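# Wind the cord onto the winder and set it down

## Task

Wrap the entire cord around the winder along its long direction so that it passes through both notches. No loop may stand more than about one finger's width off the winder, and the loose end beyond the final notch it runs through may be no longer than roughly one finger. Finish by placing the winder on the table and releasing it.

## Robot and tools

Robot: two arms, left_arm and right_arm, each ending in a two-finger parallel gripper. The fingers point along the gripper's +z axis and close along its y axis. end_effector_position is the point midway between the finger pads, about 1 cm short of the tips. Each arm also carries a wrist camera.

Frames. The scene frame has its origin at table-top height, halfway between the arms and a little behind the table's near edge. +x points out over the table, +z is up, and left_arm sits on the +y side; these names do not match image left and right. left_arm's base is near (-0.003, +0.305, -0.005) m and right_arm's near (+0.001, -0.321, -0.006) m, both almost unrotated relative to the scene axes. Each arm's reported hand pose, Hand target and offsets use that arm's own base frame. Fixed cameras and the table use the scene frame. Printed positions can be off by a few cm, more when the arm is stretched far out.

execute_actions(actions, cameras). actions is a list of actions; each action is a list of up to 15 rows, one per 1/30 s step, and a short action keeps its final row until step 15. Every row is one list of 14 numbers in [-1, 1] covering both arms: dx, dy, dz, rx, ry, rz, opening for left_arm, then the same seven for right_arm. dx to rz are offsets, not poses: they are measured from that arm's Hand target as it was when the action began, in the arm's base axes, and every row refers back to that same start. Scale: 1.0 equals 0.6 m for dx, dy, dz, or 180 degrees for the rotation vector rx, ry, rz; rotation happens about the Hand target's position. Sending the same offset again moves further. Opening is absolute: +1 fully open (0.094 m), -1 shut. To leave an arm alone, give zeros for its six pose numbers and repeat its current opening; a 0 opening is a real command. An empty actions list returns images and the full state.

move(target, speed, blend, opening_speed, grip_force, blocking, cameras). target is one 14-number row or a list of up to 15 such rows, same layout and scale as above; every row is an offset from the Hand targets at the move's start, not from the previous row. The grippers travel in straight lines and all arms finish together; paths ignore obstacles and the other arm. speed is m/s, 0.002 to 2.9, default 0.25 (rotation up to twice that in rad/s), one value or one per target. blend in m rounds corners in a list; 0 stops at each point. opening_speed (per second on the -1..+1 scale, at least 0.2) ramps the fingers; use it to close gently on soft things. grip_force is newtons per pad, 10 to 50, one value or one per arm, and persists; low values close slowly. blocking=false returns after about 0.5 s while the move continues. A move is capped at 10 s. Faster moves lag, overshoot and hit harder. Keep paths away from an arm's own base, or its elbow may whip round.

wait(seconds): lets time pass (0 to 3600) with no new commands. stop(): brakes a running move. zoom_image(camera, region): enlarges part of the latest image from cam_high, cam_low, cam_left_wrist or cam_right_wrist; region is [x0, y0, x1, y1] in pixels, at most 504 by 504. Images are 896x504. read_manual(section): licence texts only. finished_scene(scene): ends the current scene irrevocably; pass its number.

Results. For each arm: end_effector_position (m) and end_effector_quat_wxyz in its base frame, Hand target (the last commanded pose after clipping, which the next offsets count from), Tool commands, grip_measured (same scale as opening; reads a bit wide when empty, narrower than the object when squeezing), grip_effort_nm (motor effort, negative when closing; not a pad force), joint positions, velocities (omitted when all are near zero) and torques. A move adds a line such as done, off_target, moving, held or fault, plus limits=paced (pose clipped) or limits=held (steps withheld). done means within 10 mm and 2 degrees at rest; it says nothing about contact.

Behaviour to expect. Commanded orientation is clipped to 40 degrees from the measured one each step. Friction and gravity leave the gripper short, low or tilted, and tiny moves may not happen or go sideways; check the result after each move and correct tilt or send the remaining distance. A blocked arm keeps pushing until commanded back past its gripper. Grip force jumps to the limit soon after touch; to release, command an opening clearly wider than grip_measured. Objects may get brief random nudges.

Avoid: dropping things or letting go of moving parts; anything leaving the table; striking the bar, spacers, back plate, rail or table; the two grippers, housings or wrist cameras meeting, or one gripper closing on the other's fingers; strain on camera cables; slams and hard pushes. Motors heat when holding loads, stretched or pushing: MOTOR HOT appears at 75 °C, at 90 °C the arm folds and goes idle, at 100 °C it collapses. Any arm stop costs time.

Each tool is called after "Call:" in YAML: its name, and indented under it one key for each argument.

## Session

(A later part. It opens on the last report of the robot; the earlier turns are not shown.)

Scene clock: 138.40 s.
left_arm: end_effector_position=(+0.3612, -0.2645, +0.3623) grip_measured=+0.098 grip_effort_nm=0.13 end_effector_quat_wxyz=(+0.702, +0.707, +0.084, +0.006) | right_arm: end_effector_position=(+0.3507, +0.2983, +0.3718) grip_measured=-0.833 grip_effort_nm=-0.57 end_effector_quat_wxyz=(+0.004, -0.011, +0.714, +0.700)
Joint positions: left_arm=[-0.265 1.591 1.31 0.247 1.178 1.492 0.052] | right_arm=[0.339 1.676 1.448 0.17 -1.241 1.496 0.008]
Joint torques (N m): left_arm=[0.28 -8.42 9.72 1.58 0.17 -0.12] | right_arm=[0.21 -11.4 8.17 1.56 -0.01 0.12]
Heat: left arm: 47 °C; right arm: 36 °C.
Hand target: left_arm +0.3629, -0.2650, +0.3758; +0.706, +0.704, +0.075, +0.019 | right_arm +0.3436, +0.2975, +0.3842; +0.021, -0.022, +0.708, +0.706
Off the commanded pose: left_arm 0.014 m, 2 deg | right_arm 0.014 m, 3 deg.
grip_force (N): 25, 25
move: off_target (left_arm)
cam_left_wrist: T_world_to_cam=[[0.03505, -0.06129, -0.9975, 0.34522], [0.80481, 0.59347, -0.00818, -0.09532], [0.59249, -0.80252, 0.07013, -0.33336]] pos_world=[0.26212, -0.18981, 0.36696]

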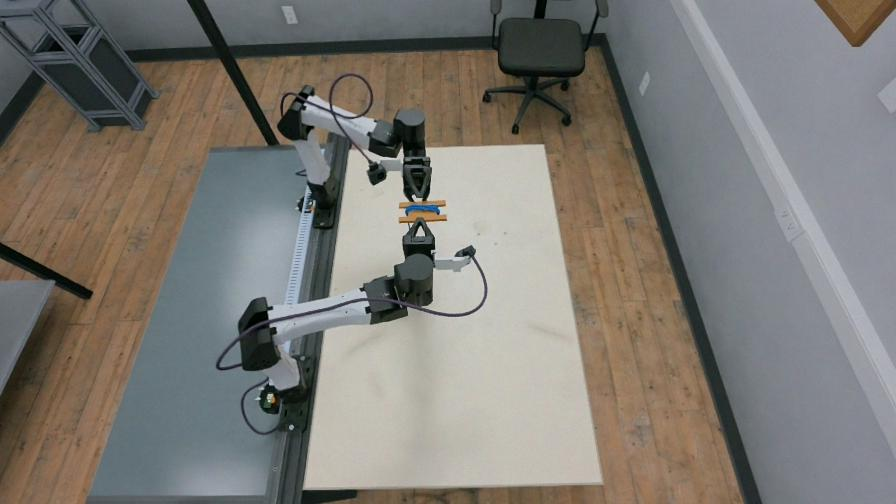

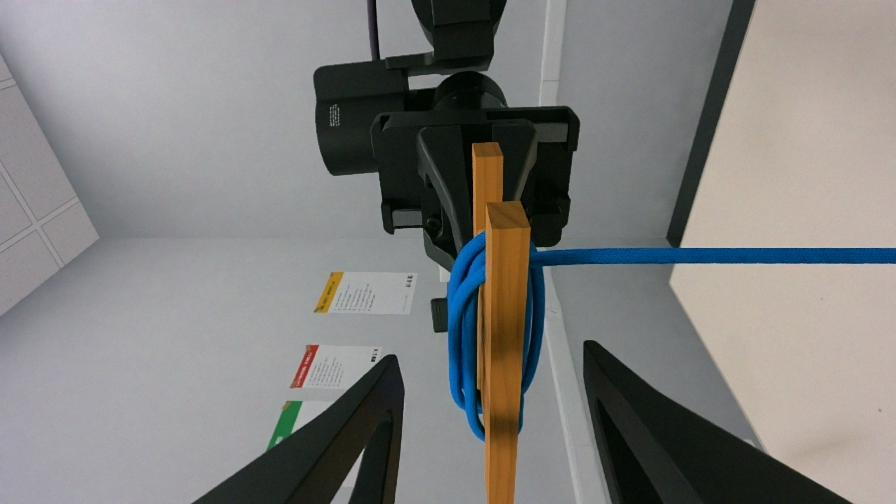

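Call:
move:
  target:
    - [0,0,-0.004,0,-0.036,-0.022,0.1,0,0,0,0,0,0,-0.95]
    - [0,0,-0.004,0,-0.036,-0.022,-0.95,0,0,0,0,0,0,-0.95]
  speed: 0.15
  cameras: ["cam_high","cam_left_wrist"]

Call:
zoom_image:
  camera: "cam_high"
  region: [350, 155, 470, 265]

Scene clock: 143.07 s.
left_arm: end_effector_position=(+0.3594, -0.2652, +0.3634) grip_measured=-0.831 grip_effort_nm=-0.48 end_effector_quat_wxyz=(+0.706, +0.707, +0.025, +0.025) | right_arm: end_effector_position=(+0.3503, +0.2982, +0.3751) grip_measured=-0.833 grip_effort_nm=-0.57 end_effector_quat_wxyz=(+0.009, -0.016, +0.711, +0.703)
Joint positions: left_arm=[-0.258 1.621 1.33 0.285 1.243 1.576 0.008] | right_arm=[0.339 1.673 1.448 0.188 -1.241 1.5 0.008]
Joint torques (N m): left_arm=[0.7 -7.25 9.62 1.74 0.32 -0.12] | right_arm=[0.21 -11.19 8.09 1.41 0 0.09]
Heat: left arm: 46 °C; right arm: 37 °C.
Hand target: left_arm +0.3628, -0.2650, +0.3737; +0.709, +0.704, +0.010, +0.035 | right_arm +0.3436, +0.2975, +0.3842; +0.021, -0.022, +0.708, +0.706
Off the commanded pose: left_arm 0.011 m, 2 deg | right_arm 0.011 m, 2 deg.
grip_force (N): 25, 25
move: off_target (left_arm)
cam_left_wrist: T_world_to_cam=[[0.14146, -0.06657, -0.9877, 0.30311], [0.83408, 0.54541, 0.0827, -0.14975], [0.5332, -0.83552, 0.13268, -0.34311]] pos_world=[0.26497, -0.18482, 0.35729]

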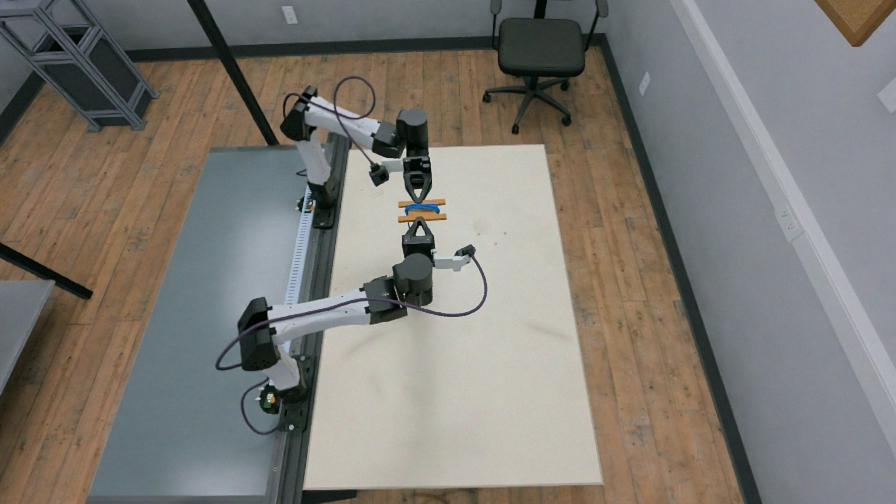

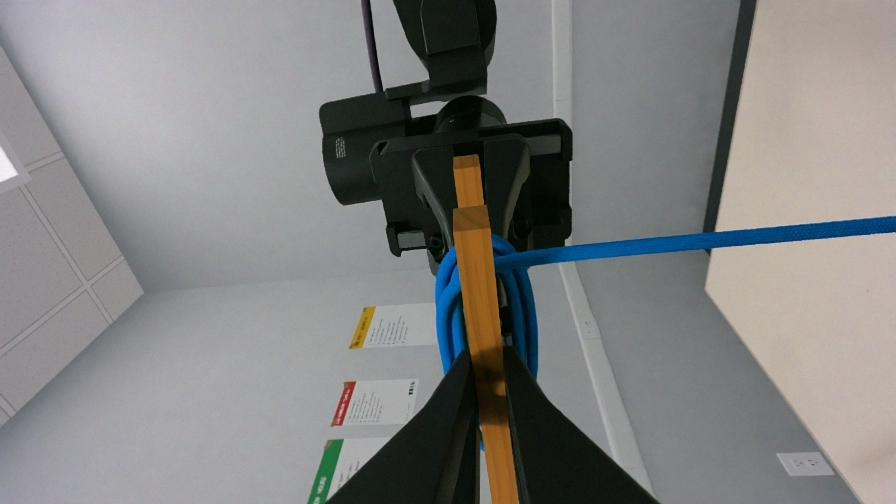

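Scaled by 4.200 from the camera's image (finer frame: 1280x720).

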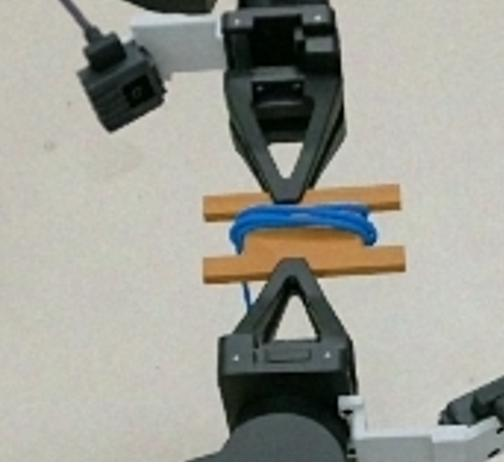

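Call:
move:
  target:
    - [0,0,0,0,0,0,-0.95,0,0,0,0,0,0,-0.3]
    - [0,0,-0.01,0,0,0,-0.95,0,-0.1,0,0,0,0,-0.3]
    - [0,0,-0.01,-0.009,0.511,-0.013,-0.95,-0.01,-0.1,-0.01,0,-0.5,0,-0.3]
    - [0,0,-0.01,-0.03,0.975,0,-0.95,-0.01,-0.1,-0.01,0,-0.985,0,-0.2]
  speed: 0.4
  blend: [0,0.01,0.03,0]
  cameras: ["cam_high","cam_right_wrist","cam_low"]

Call:
zoom_image:
  camera: "cam_high"
  region: [350, 155, 470, 265]

Scene clock: 150.40 s.
left_arm: end_effector_position=(+0.3612, -0.2660, +0.3732) grip_measured=-0.834 grip_effort_nm=-0.53 end_effector_quat_wxyz=(+0.041, +0.041, +0.710, -0.701) | right_arm: end_effector_position=(+0.3471, +0.2369, +0.3510) grip_measured=-0.202 grip_effort_nm=0.08 end_effector_quat_wxyz=(+0.703, -0.710, +0.026, +0.015)
Joint positions: left_arm=[-0.25 1.671 1.443 0.177 1.32 -1.405 0.008] | right_arm=[0.181 1.59 1.267 0.269 -1.375 -1.565 0.038]
Joint torques (N m): left_arm=[0.73 -8.69 5.48 1.98 0.31 -0.03] | right_arm=[0.16 -10.5 13.2 1.05 -0.24 0.19]
Heat: left arm: 45 °C; right arm: 38 °C.
Hand target: left_arm +0.3629, -0.2650, +0.3675; +0.039, +0.040, +0.710, -0.702 | right_arm +0.3376, +0.2375, +0.3782; +0.708, -0.706, -0.004, -0.005
Off the commanded pose: left_arm 0.006 m, 0 deg | right_arm 0.029 m, 4 deg.
grip_force (N): 25, 25
move: off_target (right_arm); target 4's new opening was sent with right_arm's hand 0.029 m and 4 deg from that target
cam_right_wrist: T_world_to_cam=[[0.18852, 0.06338, 0.98002, -0.41254], [0.85119, -0.50828, -0.13086, -0.09269], [0.48983, 0.85886, -0.14977, -0.20355]] pos_world=[0.25637, 0.15385, 0.36169]
Images, in order (width x height): cam_high 896x504, cam_low 896x504, cam_right_wrist 896x504.

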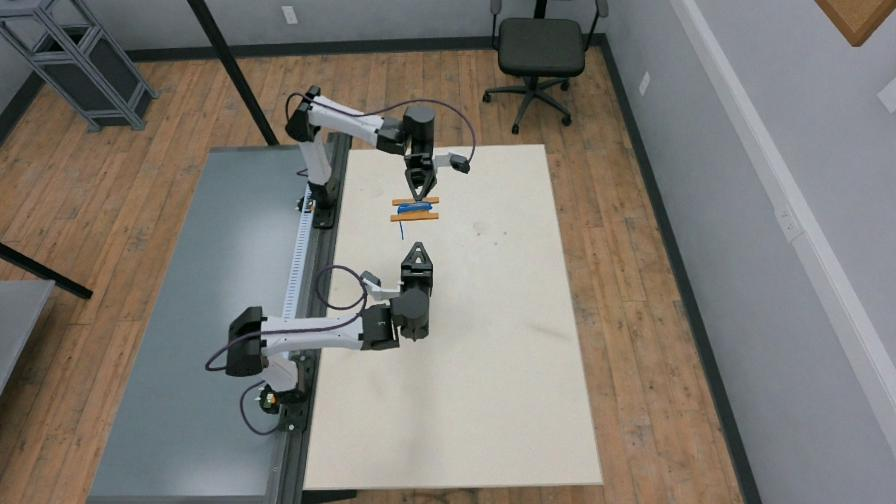

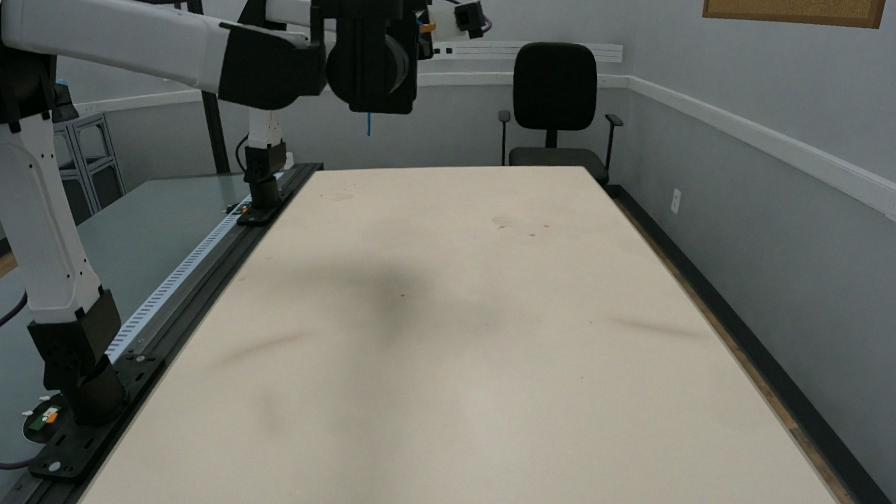

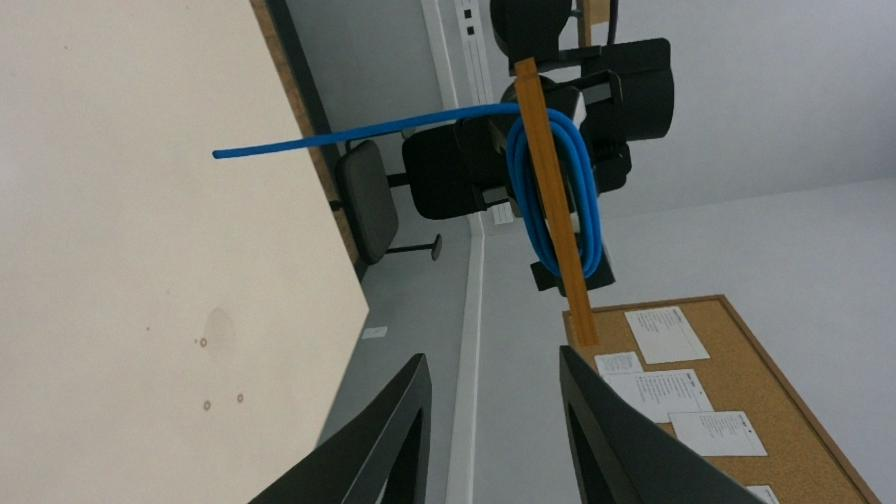

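Scaled by 4.200 from the camera's image (finer frame: 1280x720).

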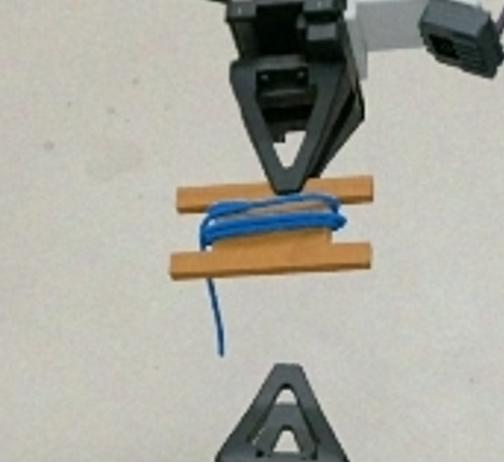

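Call:
move:
  target:
    - [0,0,0,0,0.033,0,-0.95,0,0.03,0.052,0,-0.022,0,-0.1]
    - [0,0,0,0,0.033,0,-0.95,0,0.085,0.052,0,-0.022,0,-0.1]
  speed: 0.2
  cameras: ["cam_high","cam_right_wrist"]

Call:
zoom_image:
  camera: "cam_high"
  region: [350, 155, 470, 265]

Scene clock: 152.60 s.
left_arm: end_effector_position=(+0.3612, -0.2660, +0.3733) grip_measured=-0.834 grip_effort_nm=-0.53 end_effector_quat_wxyz=(+0.005, +0.005, +0.711, -0.703) | right_arm: end_effector_position=(+0.3335, +0.2888, +0.3976) grip_measured=-0.102 grip_effort_nm=0.08 end_effector_quat_wxyz=(+0.705, -0.709, -0.022, -0.016)
Joint positions: left_arm=[-0.25 1.671 1.443 0.178 1.32 -1.509 0.008] | right_arm=[0.33 1.605 1.454 0.133 -1.25 -1.641 0.042]
Joint torques (N m): left_arm=[0.7 -8.65 5.5 1.99 0.34 -0.03] | right_arm=[-0.7 -6.65 13.23 1.11 -0.07 0.18]
Heat: left arm: 45 °C; right arm: 37 °C.
Hand target: left_arm +0.3629, -0.2650, +0.3675; +0.002, +0.004, +0.711, -0.703 | right_arm +0.3376, +0.2884, +0.4094; +0.707, -0.706, -0.029, -0.029
Off the commanded pose: left_arm 0.006 m, 0 deg | right_arm 0.012 m, 2 deg.
grip_force (N): 25, 25
move: off_target (right_arm)
cam_right_wrist: T_world_to_cam=[[0.07612, 0.06211, 0.99516, -0.42713], [0.87307, -0.48624, -0.03643, -0.09974], [0.48162, 0.87162, -0.09124, -0.25864]] pos_world=[0.24416, 0.20347, 0.39783]

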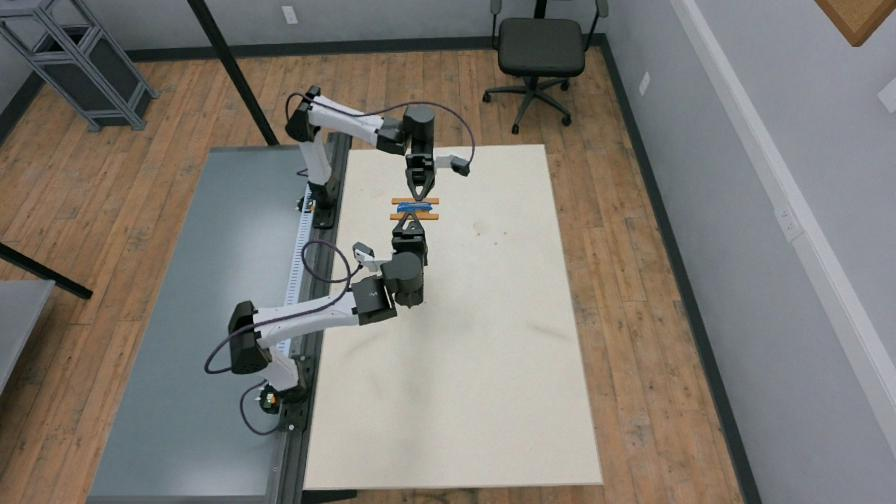

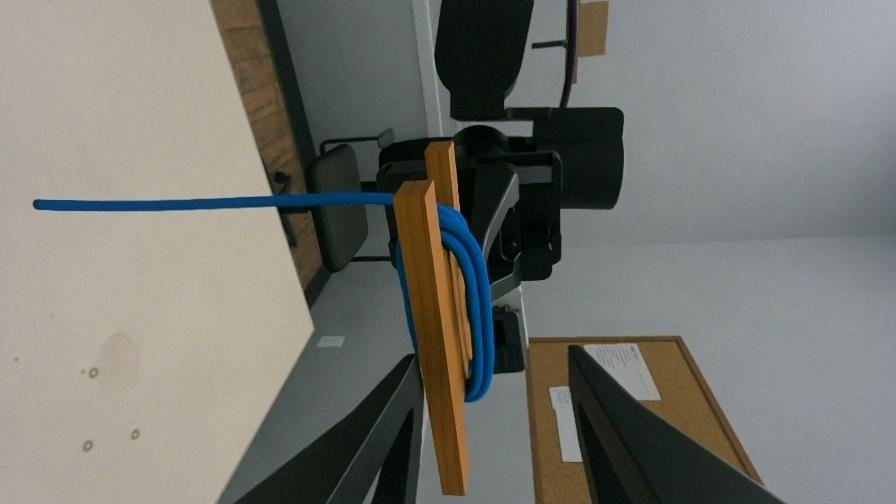

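Scaled by 4.200 from the camera's image (finer frame: 1280x720).

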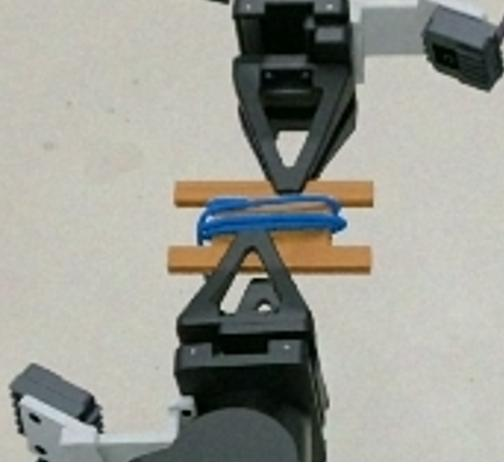

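Call:
move:
  target:
    - [0,0,0,0,0,0,-0.95,0.02,0.007,-0.025,0,0,0,-0.1]
    - [0,0,0,0,0,0,-0.95,0.02,0.007,-0.025,0,0,0,-0.95]
  speed: 0.1
  cameras: ["cam_high","cam_right_wrist"]

Call:
zoom_image:
  camera: "cam_high"
  region: [350, 155, 470, 265]

Scene clock: 156.17 s.
left_arm: end_effector_position=(+0.3613, -0.2660, +0.3739) grip_measured=-0.835 grip_effort_nm=-0.53 end_effector_quat_wxyz=(+0.006, +0.006, +0.711, -0.703) | right_arm: end_effector_position=(+0.3470, +0.2933, +0.3817) grip_measured=-0.836 grip_effort_nm=-0.52 end_effector_quat_wxyz=(+0.703, -0.711, -0.016, -0.011)
Joint positions: left_arm=[-0.25 1.671 1.443 0.183 1.32 -1.509 0.008] | right_arm=[0.33 1.654 1.454 0.161 -1.247 -1.646 0.008]
Joint torques (N m): left_arm=[0.69 -8.7 5.49 1.96 0.32 -0.04] | right_arm=[-0.65 -7.64 12.1 1.33 -0.09 0.19]
Heat: left arm: 44 °C; right arm: 37 °C.
Hand target: left_arm +0.3629, -0.2650, +0.3675; +0.002, +0.004, +0.711, -0.703 | right_arm +0.3497, +0.2926, +0.3943; +0.707, -0.706, -0.029, -0.029
Off the commanded pose: left_arm 0.007 m, 1 deg | right_arm 0.013 m, 3 deg.
grip_force (N): 25, 25
move: off_target (right_arm); target 2's new opening was sent with right_arm's hand 0.013 m and 3 deg from that target
cam_right_wrist: T_world_to_cam=[[0.09219, 0.06887, 0.99336, -0.41943], [0.8709, -0.48921, -0.0469, -0.10437], [0.48273, 0.86944, -0.10508, -0.26492]] pos_world=[0.25745, 0.20816, 0.38391]

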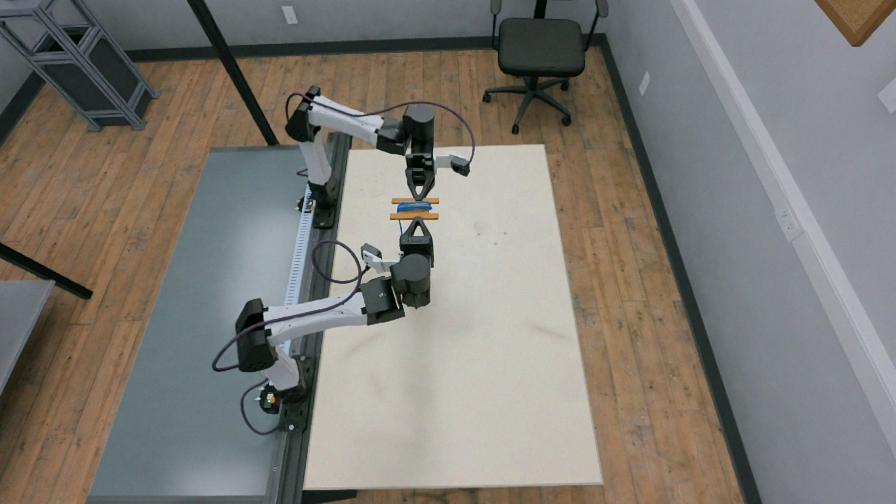

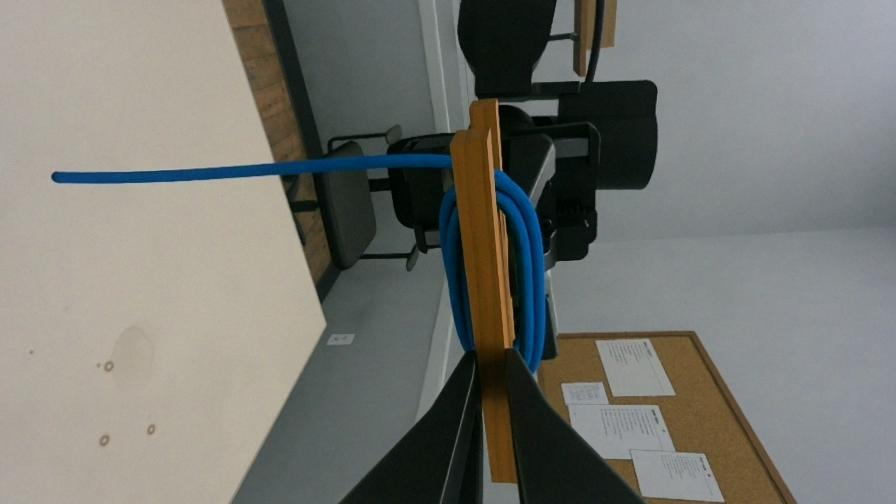

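Scaled by 4.200 from the camera's image (finer frame: 1280x720).

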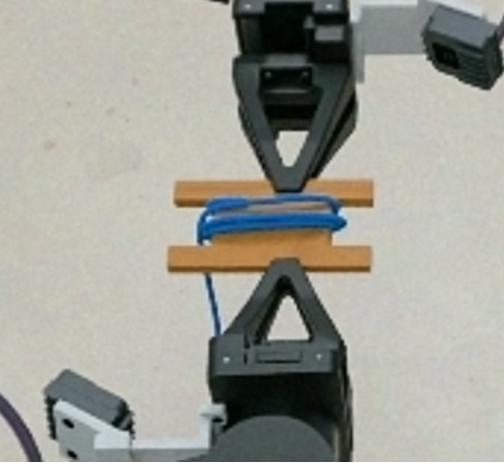

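Call:
move:
  target:
    - [0,0,0,0,0,0,-0.3,0,0,0,0,0,0,-0.95]
    - [0,0.1,0.0,0,0,0,-0.3,0,0,0,0,0,0,-0.95]
    - [0,0.2,0.0,0.1,0,0,-0.3,0,0,0,0,0.526,0,-0.95]
    - [0,0.2,-0.1,0.5,0,0,0.6,-0.02,0,-0.02,0,1,0,-0.95]
  speed: 0.35
  blend: [0,0.01,0.03,0]
  cameras: ["cam_high","cam_left_wrist","cam_low"]

Call:
zoom_image:
  camera: "cam_high"
  region: [350, 155, 470, 265]

Scene clock: 163.53 s.
left_arm: end_effector_position=(+0.3662, -0.1446, +0.2960) grip_measured=+0.598 grip_effort_nm=0.13 end_effector_quat_wxyz=(+0.196, -0.003, +0.977, -0.080) | right_arm: end_effector_position=(+0.3470, +0.2933, +0.3677) grip_measured=-0.838 grip_effort_nm=-0.57 end_effector_quat_wxyz=(+0.010, -0.015, +0.714, +0.700)
Joint positions: left_arm=[-0.375 1.844 2.26 -1.56 0.003 -0.382 0.075] | right_arm=[0.33 1.654 1.412 0.179 -1.247 1.474 0.008]
Joint torques (N m): left_arm=[-0.38 -11.03 6.38 1.26 0.07 0.03] | right_arm=[0.42 -11.79 8.14 1.55 -0.02 0.11]
Heat: left arm: 44 °C; right arm: 38 °C.
Hand target: left_arm +0.3628, -0.1450, +0.3075; -0.001, +0.004, +1.000, +0.006 | right_arm +0.3377, +0.2926, +0.3824; +0.029, -0.029, +0.707, +0.706
Off the commanded pose: left_arm 0.012 m, 25 deg | right_arm 0.017 m, 3 deg.
joint sent to its limit (left arm) — joint 4 (wrist pitch), lower limit. The joint targets are off in orientation, not in position.
grip_force (N): 25, 25
move: off_target (left_arm, right_arm); target 4's new opening was sent with left_arm's hand 0.012 m and 25 deg from that target
cam_left_wrist: T_world_to_cam=[[-0.12038, -0.99223, 0.03148, -0.09596], [-0.98774, 0.12289, 0.09631, 0.38636], [-0.09943, -0.0195, -0.99485, 0.44639]] pos_world=[0.41446, -0.13399, 0.40991]
Images, in order (width x height): cam_high 896x504, cam_low 896x504, cam_left_wrist 896x504.

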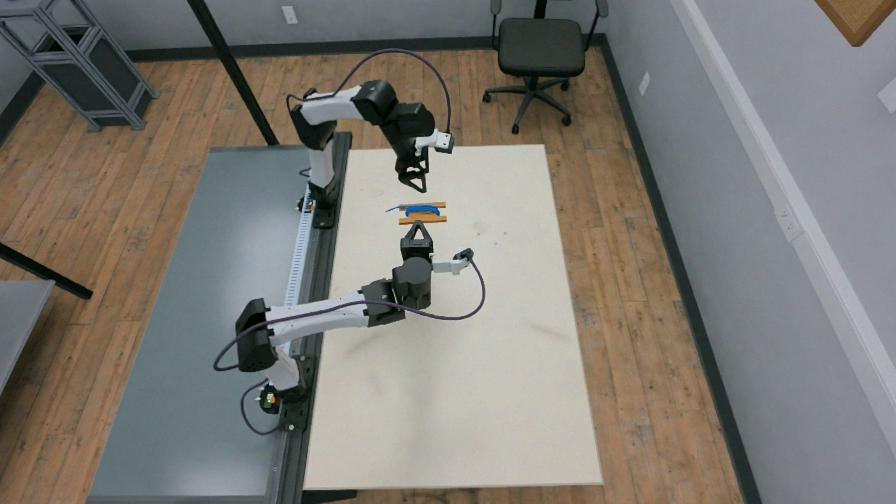

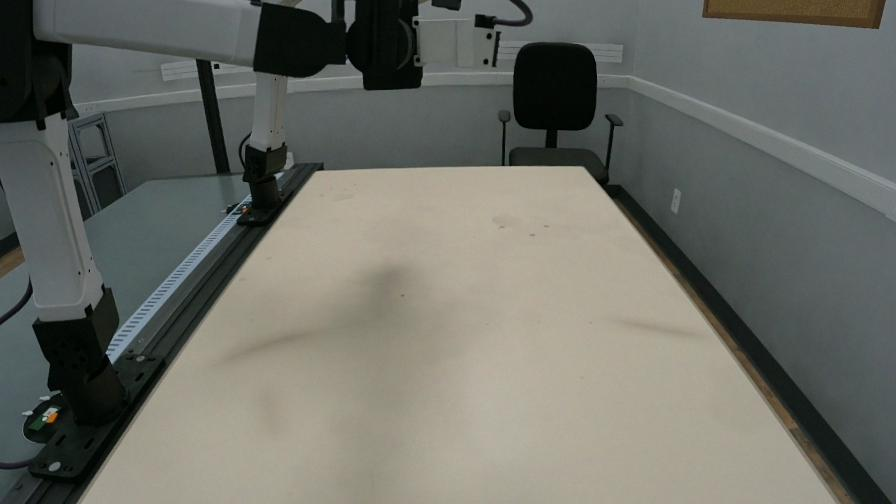

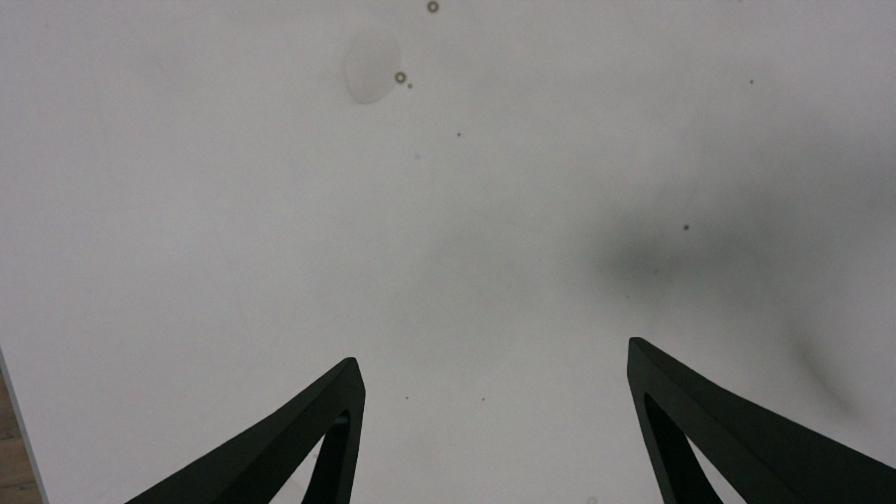

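Scaled by 4.200 from the camera's image (finer frame: 1280x720).

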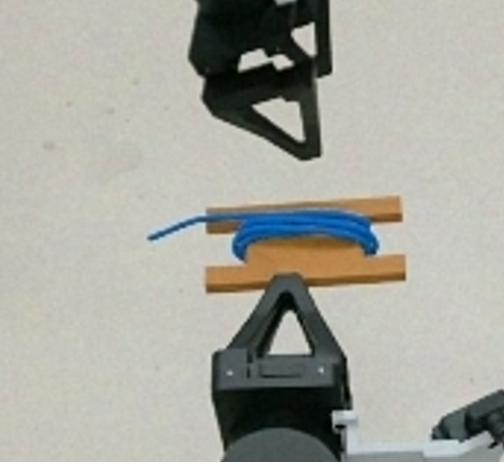

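Call:
move:
  target:
    - [0,0,0,0,0,0,0.6,0,0,0,0,-0.5,0,-0.95]
    - [0,0,0,0,0,0,0.6,0,0,0.01,0,-0.9,0,-0.95]
    - [0,0,0,0,0,0,0.6,0,0,0.01,0.0437,-0.473,-0.0437,-0.95]
    - [0,0,0,0,0,0,0.6,0,0,0.01,0.0527,-0.25,-0.0218,-0.95]
  speed: 0.4
  blend: [0.1,0,0.03,0]
  cameras: ["cam_high","cam_low"]

Call:
zoom_image:
  camera: "cam_high"
  region: [350, 155, 470, 265]

Scene clock: 172.10 s.
left_arm: end_effector_position=(+0.3662, -0.1445, +0.2960) grip_measured=+0.598 grip_effort_nm=0.13 end_effector_quat_wxyz=(+0.196, -0.003, +0.977, -0.079) | right_arm: end_effector_position=(+0.3351, +0.2907, +0.3906) grip_measured=-0.838 grip_effort_nm=-0.57 end_effector_quat_wxyz=(+0.316, -0.277, +0.587, +0.692)
Joint positions: left_arm=[-0.375 1.844 2.26 -1.56 0.003 -0.382 0.075] | right_arm=[0.339 1.66 1.234 0.891 -1.209 1.14 0.008]
Joint torques (N m): left_arm=[-0.4 -11.1 6.35 1.26 0.07 0.03] | right_arm=[0.27 -7.08 7.75 1.31 0.35 0.11]
Heat: left arm: 44 °C; right arm: 38 °C.
Hand target: left_arm +0.3628, -0.1450, +0.3075; -0.001, +0.004, +1.000, +0.006 | right_arm +0.3376, +0.2927, +0.3884; +0.323, -0.271, +0.584, +0.694
Off the commanded pose: left_arm 0.012 m, 25 deg | right_arm 0.004 m, 1 deg.
joint sent to its limit (left arm) — joint 4 (wrist pitch), lower limit. The joint targets are off in orientation, not in position.
grip_force (N): 25, 25
move: done

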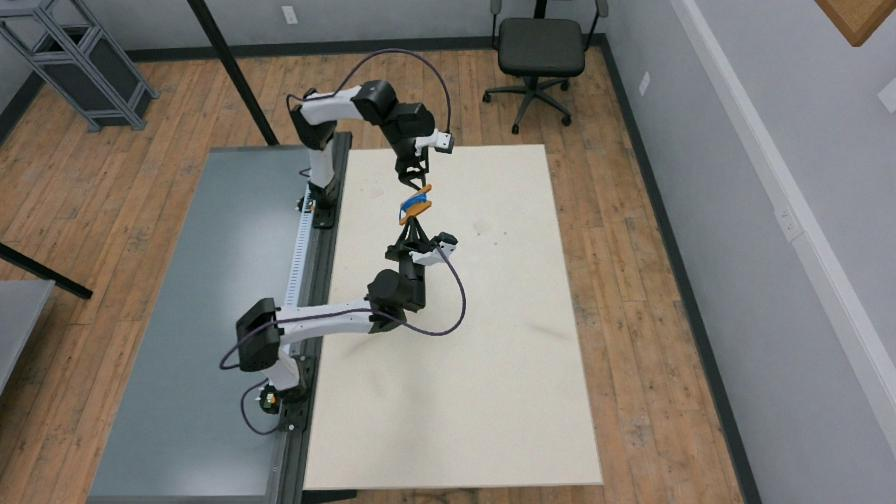

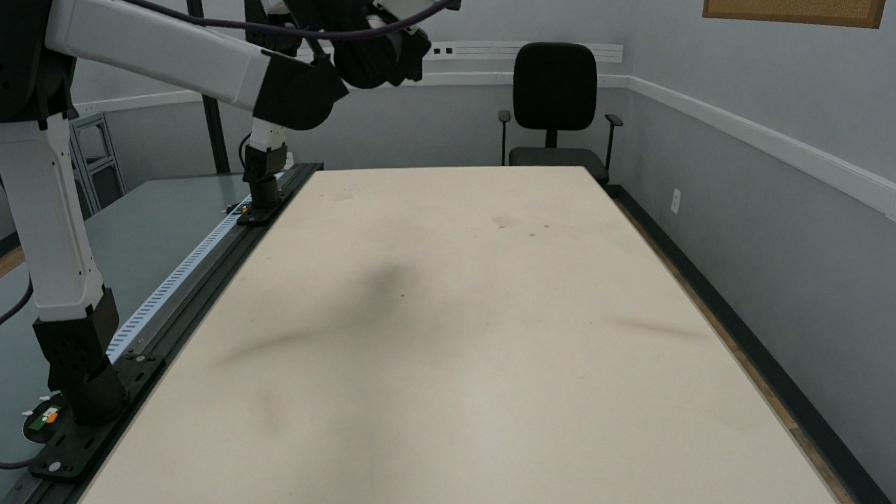

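Scaled by 4.200 from the camera's image (finer frame: 1280x720).

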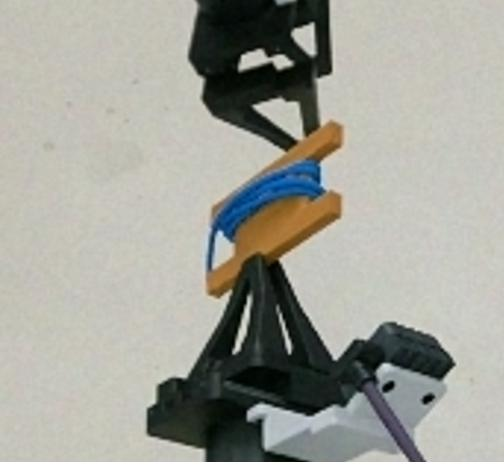

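Call:
wait:
  seconds: 0.3
  cameras: ["cam_right_wrist","cam_left_wrist"]

Call:
zoom_image:
  camera: "cam_right_wrist"
  region: [350, 50, 650, 400]

Scene clock: 172.97 s.
left_arm: end_effector_position=(+0.3662, -0.1445, +0.2960) grip_measured=+0.598 grip_effort_nm=0.13 end_effector_quat_wxyz=(+0.196, -0.003, +0.977, -0.079) | right_arm: end_effector_position=(+0.3351, +0.2906, +0.3907) grip_measured=-0.838 grip_effort_nm=-0.57 end_effector_quat_wxyz=(+0.316, -0.277, +0.586, +0.692)
Joint positions: left_arm=[-0.375 1.844 2.26 -1.56 0.003 -0.382 0.075] | right_arm=[0.339 1.66 1.234 0.891 -1.209 1.14 0.008]
Joint torques (N m): left_arm=[-0.36 -11.07 6.38 1.26 0.07 0.03] | right_arm=[0.27 -7.08 7.76 1.3 0.35 0.11]
Heat: left arm: 44 °C; right arm: 38 °C.
Hand target: left_arm +0.3628, -0.1450, +0.3075; -0.001, +0.004, +1.000, +0.006 | right_arm +0.3376, +0.2927, +0.3884; +0.323, -0.271, +0.584, +0.694
Tool commands: left_gripper/opening=+0.6 right_gripper/opening=-0.95
Off the commanded pose: left_arm 0.012 m, 25 deg | right_arm 0.004 m, 1 deg.
grip_force (N): 25, 25
wait: 0.30 s; at rest from the start
cam_left_wrist: T_world_to_cam=[[-0.12053, -0.99223, 0.03098, -0.09569], [-0.98773, 0.12299, 0.09626, 0.38639], [-0.09933, -0.019, -0.99487, 0.44643]] pos_world=[0.41446, -0.13399, 0.40991]
cam_right_wrist: T_world_to_cam=[[0.67061, 0.18069, -0.71946, 0.01575], [-0.6184, -0.39949, -0.67675, 0.62419], [-0.4097, 0.89875, -0.15617, 0.05446]] pos_world=[0.39775, 0.19757, 0.44225]
Images, in order (width x height): cam_left_wrist 896x504, cam_right_wrist 896x504.

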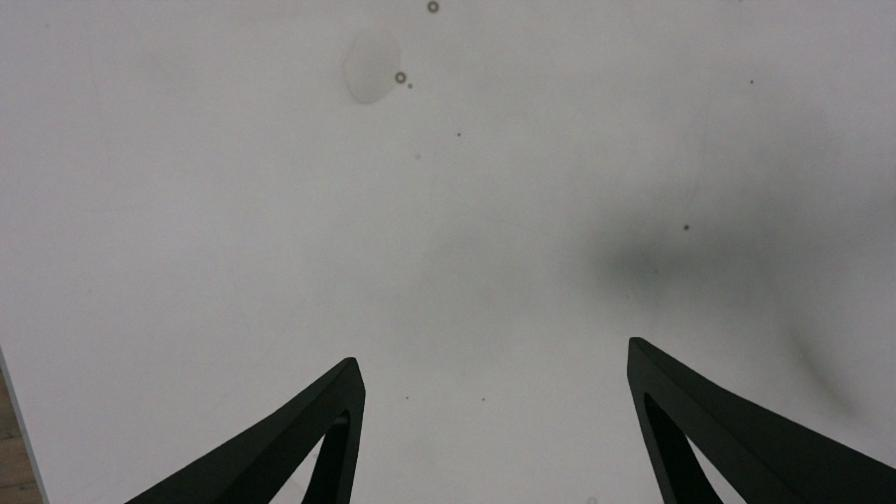

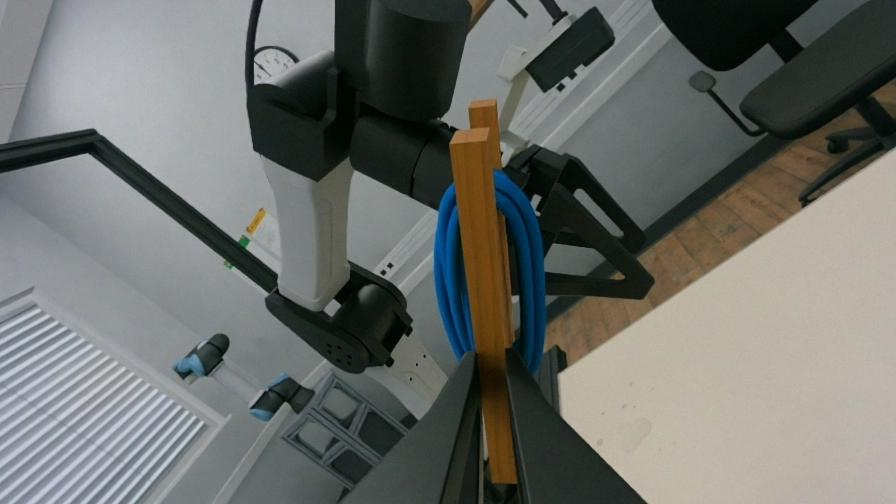

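Scaled by 1.440 from the camera's image (finer frame: 1280x720).

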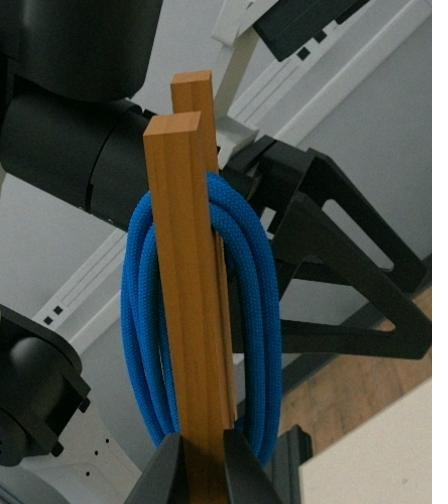

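Call:
move:
  target:
    - [0,0,0,0,0,0,0.6,0,0,0,0,0.165,0.03,-0.95]
    - [0,0,0,0,0,0,0.6,0,0,0,-0.051,0.28,0.024,-0.95]
  speed: 0.3
  blend: [0.02,0]
  cameras: ["cam_high","cam_low"]

Call:
zoom_image:
  camera: "cam_high"
  region: [350, 155, 470, 265]

Scene clock: 176.10 s.
left_arm: end_effector_position=(+0.3662, -0.1445, +0.2960) grip_measured=+0.598 grip_effort_nm=0.13 end_effector_quat_wxyz=(+0.196, -0.003, +0.977, -0.079) | right_arm: end_effector_position=(+0.3464, +0.2953, +0.3560) grip_measured=-0.838 grip_effort_nm=-0.57 end_effector_quat_wxyz=(-0.030, +0.040, +0.716, +0.697)
Joint positions: left_arm=[-0.375 1.844 2.26 -1.56 0.003 -0.382 0.075] | right_arm=[0.339 1.644 1.364 0.2 -1.219 1.594 0.008]
Joint torques (N m): left_arm=[-0.43 -11.06 6.37 1.26 0.07 0.03] | right_arm=[-0.38 -11.23 13.87 1.35 -0.29 -0.03]
Heat: left arm: 44 °C; right arm: 38 °C.
Hand target: left_arm +0.3628, -0.1450, +0.3075; -0.001, +0.004, +1.000, +0.006 | right_arm +0.3375, +0.2927, +0.3883; -0.004, +0.005, +0.707, +0.707
Off the commanded pose: left_arm 0.012 m, 25 deg | right_arm 0.034 m, 5 deg.
joint sent to its limit (left arm) — joint 4 (wrist pitch), lower limit. The joint targets are off in orientation, not in position.
grip_force (N): 25, 25
move: off_target (right_arm)

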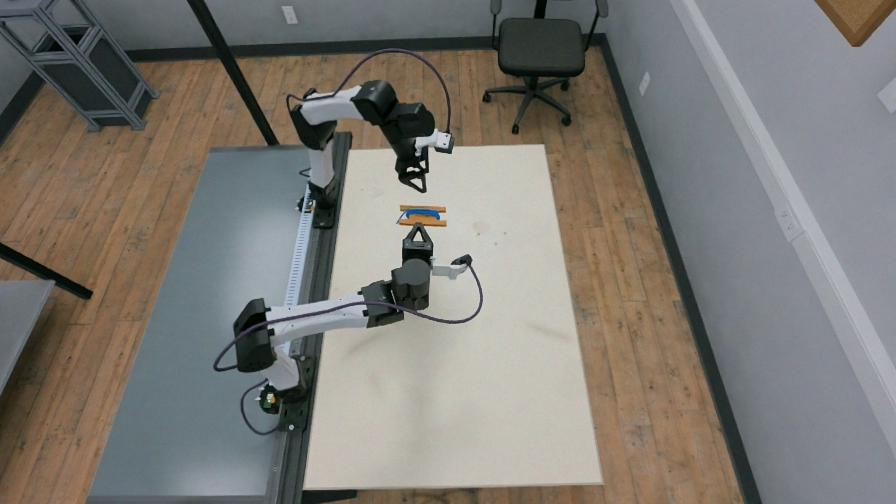

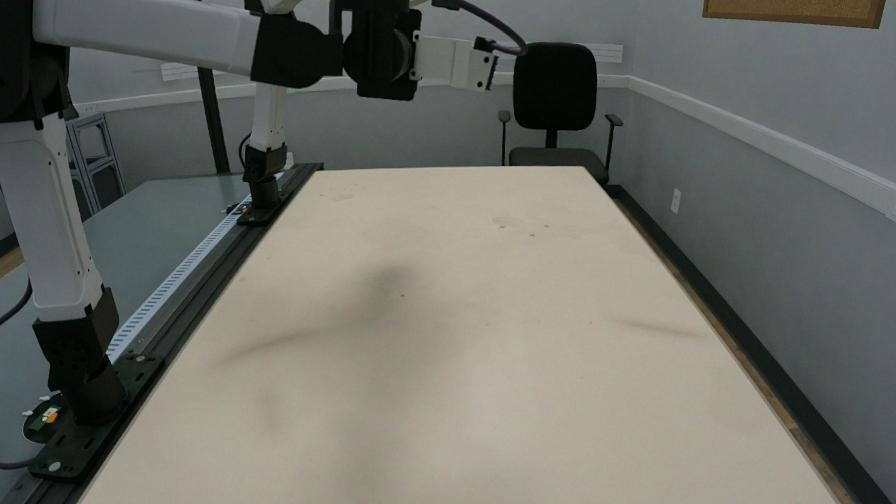

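Scaled by 4.200 from the camera's image (finer frame: 1280x720).

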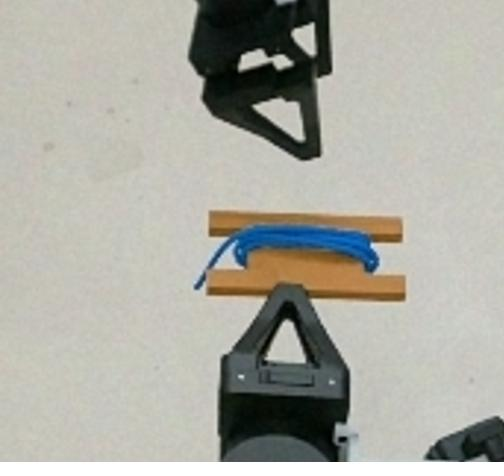

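Call:
move:
  target:
    - [0,0,-0.05,0,0,0,0.8,-0.0625,0.055,-0.425,0,0,0,-0.95]
    - [-0.027,-0.205,-0.196,0,0,0,0.8,-0.0625,0.055,-0.425,0,0,0,-0.95]
  speed: 0.3
  cameras: ["cam_high","cam_low","cam_left_wrist","cam_right_wrist"]

Call:
zoom_image:
  camera: "cam_high"
  region: [350, 175, 470, 285]

Scene clock: 179.87 s.
left_arm: end_effector_position=(+0.3429, -0.2637, +0.1837) grip_measured=+0.798 grip_effort_nm=0.13 end_effector_quat_wxyz=(+0.062, +0.008, +0.997, -0.038) | right_arm: end_effector_position=(+0.3005, +0.3245, +0.1341) grip_measured=-0.838 grip_effort_nm=-0.57 end_effector_quat_wxyz=(-0.012, +0.005, +0.710, +0.704)
Joint positions: left_arm=[-0.662 2.14 2.278 -1.564 -0.016 -0.644 0.084] | right_arm=[0.462 2.011 0.747 1.246 -1.118 1.577 0.008]
Joint torques (N m): left_arm=[0.42 -11.84 7.98 0.72 0.21 -0.13] | right_arm=[0.27 -7.71 5.2 1.67 0.05 0.1]
Heat: left arm: 44 °C; right arm: 38 °C.
Hand target: left_arm +0.3467, -0.2680, +0.1899; -0.001, +0.004, +1.000, +0.006 | right_arm +0.3001, +0.3257, +0.1332; -0.004, +0.005, +0.707, +0.707
Off the commanded pose: left_arm 0.008 m, 9 deg | right_arm 0.002 m, 1 deg.
joint sent to its limit (left arm) — joint 4 (wrist pitch), lower limit. The joint targets are off in orientation, not in position.
grip_force (N): 25, 25
move: off_target (left_arm)
cam_left_wrist: T_world_to_cam=[[-0.1467, -0.98896, -0.02084, -0.19401], [-0.92163, 0.129, 0.36601, 0.31823], [-0.35928, 0.0729, -0.93038, 0.43174]] pos_world=[0.41995, -0.26439, 0.28116]
cam_right_wrist: T_world_to_cam=[[-0.15321, 0.04646, -0.9871, 0.17527], [-0.85803, -0.50178, 0.10956, 0.44248], [-0.49021, 0.86375, 0.11675, -0.03125]] pos_world=[0.3912, 0.24088, 0.12818]

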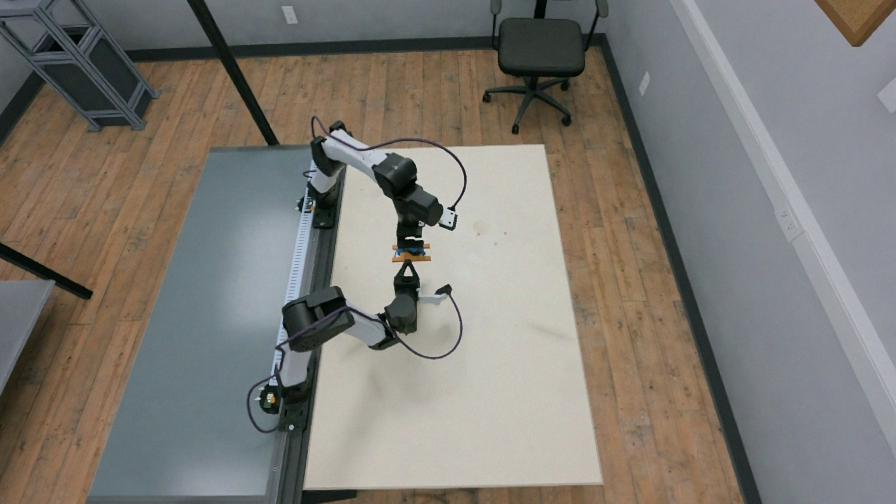

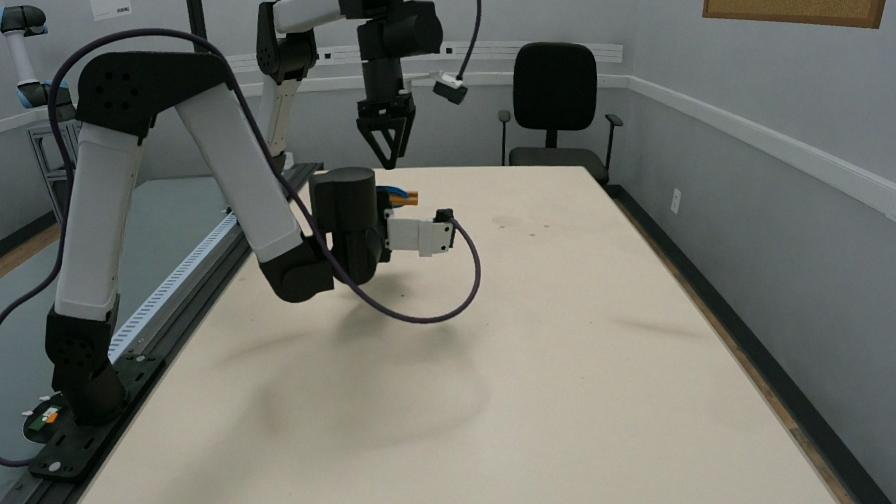

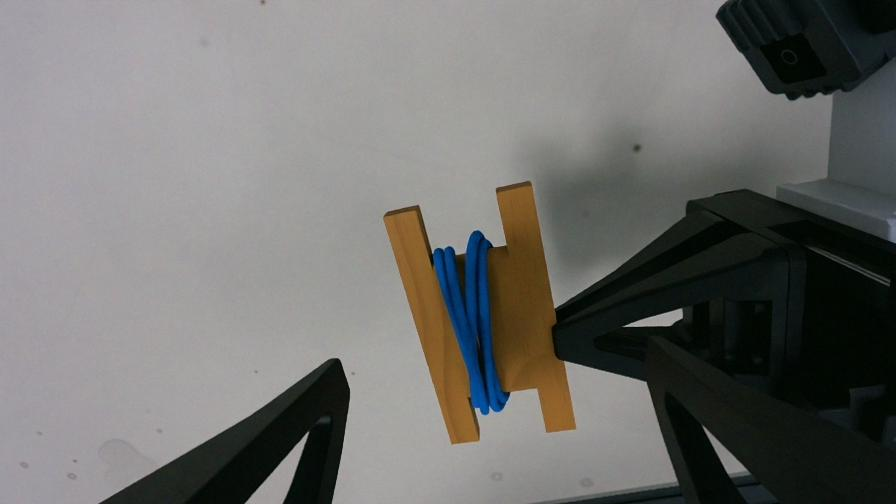

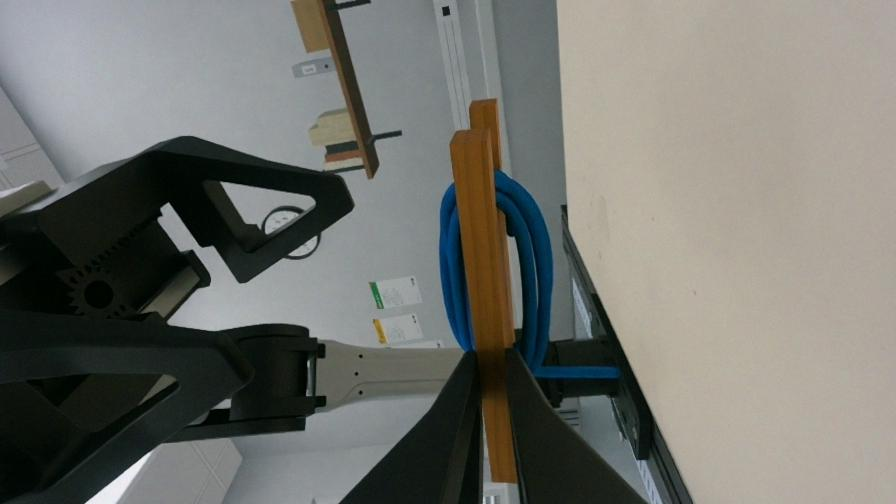

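Scaled by 4.200 from the camera's image (finer frame: 1280x720).

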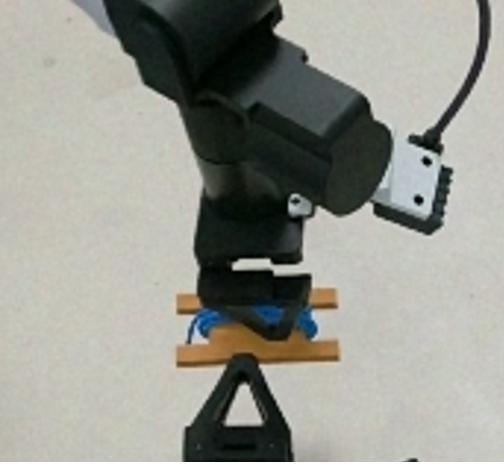

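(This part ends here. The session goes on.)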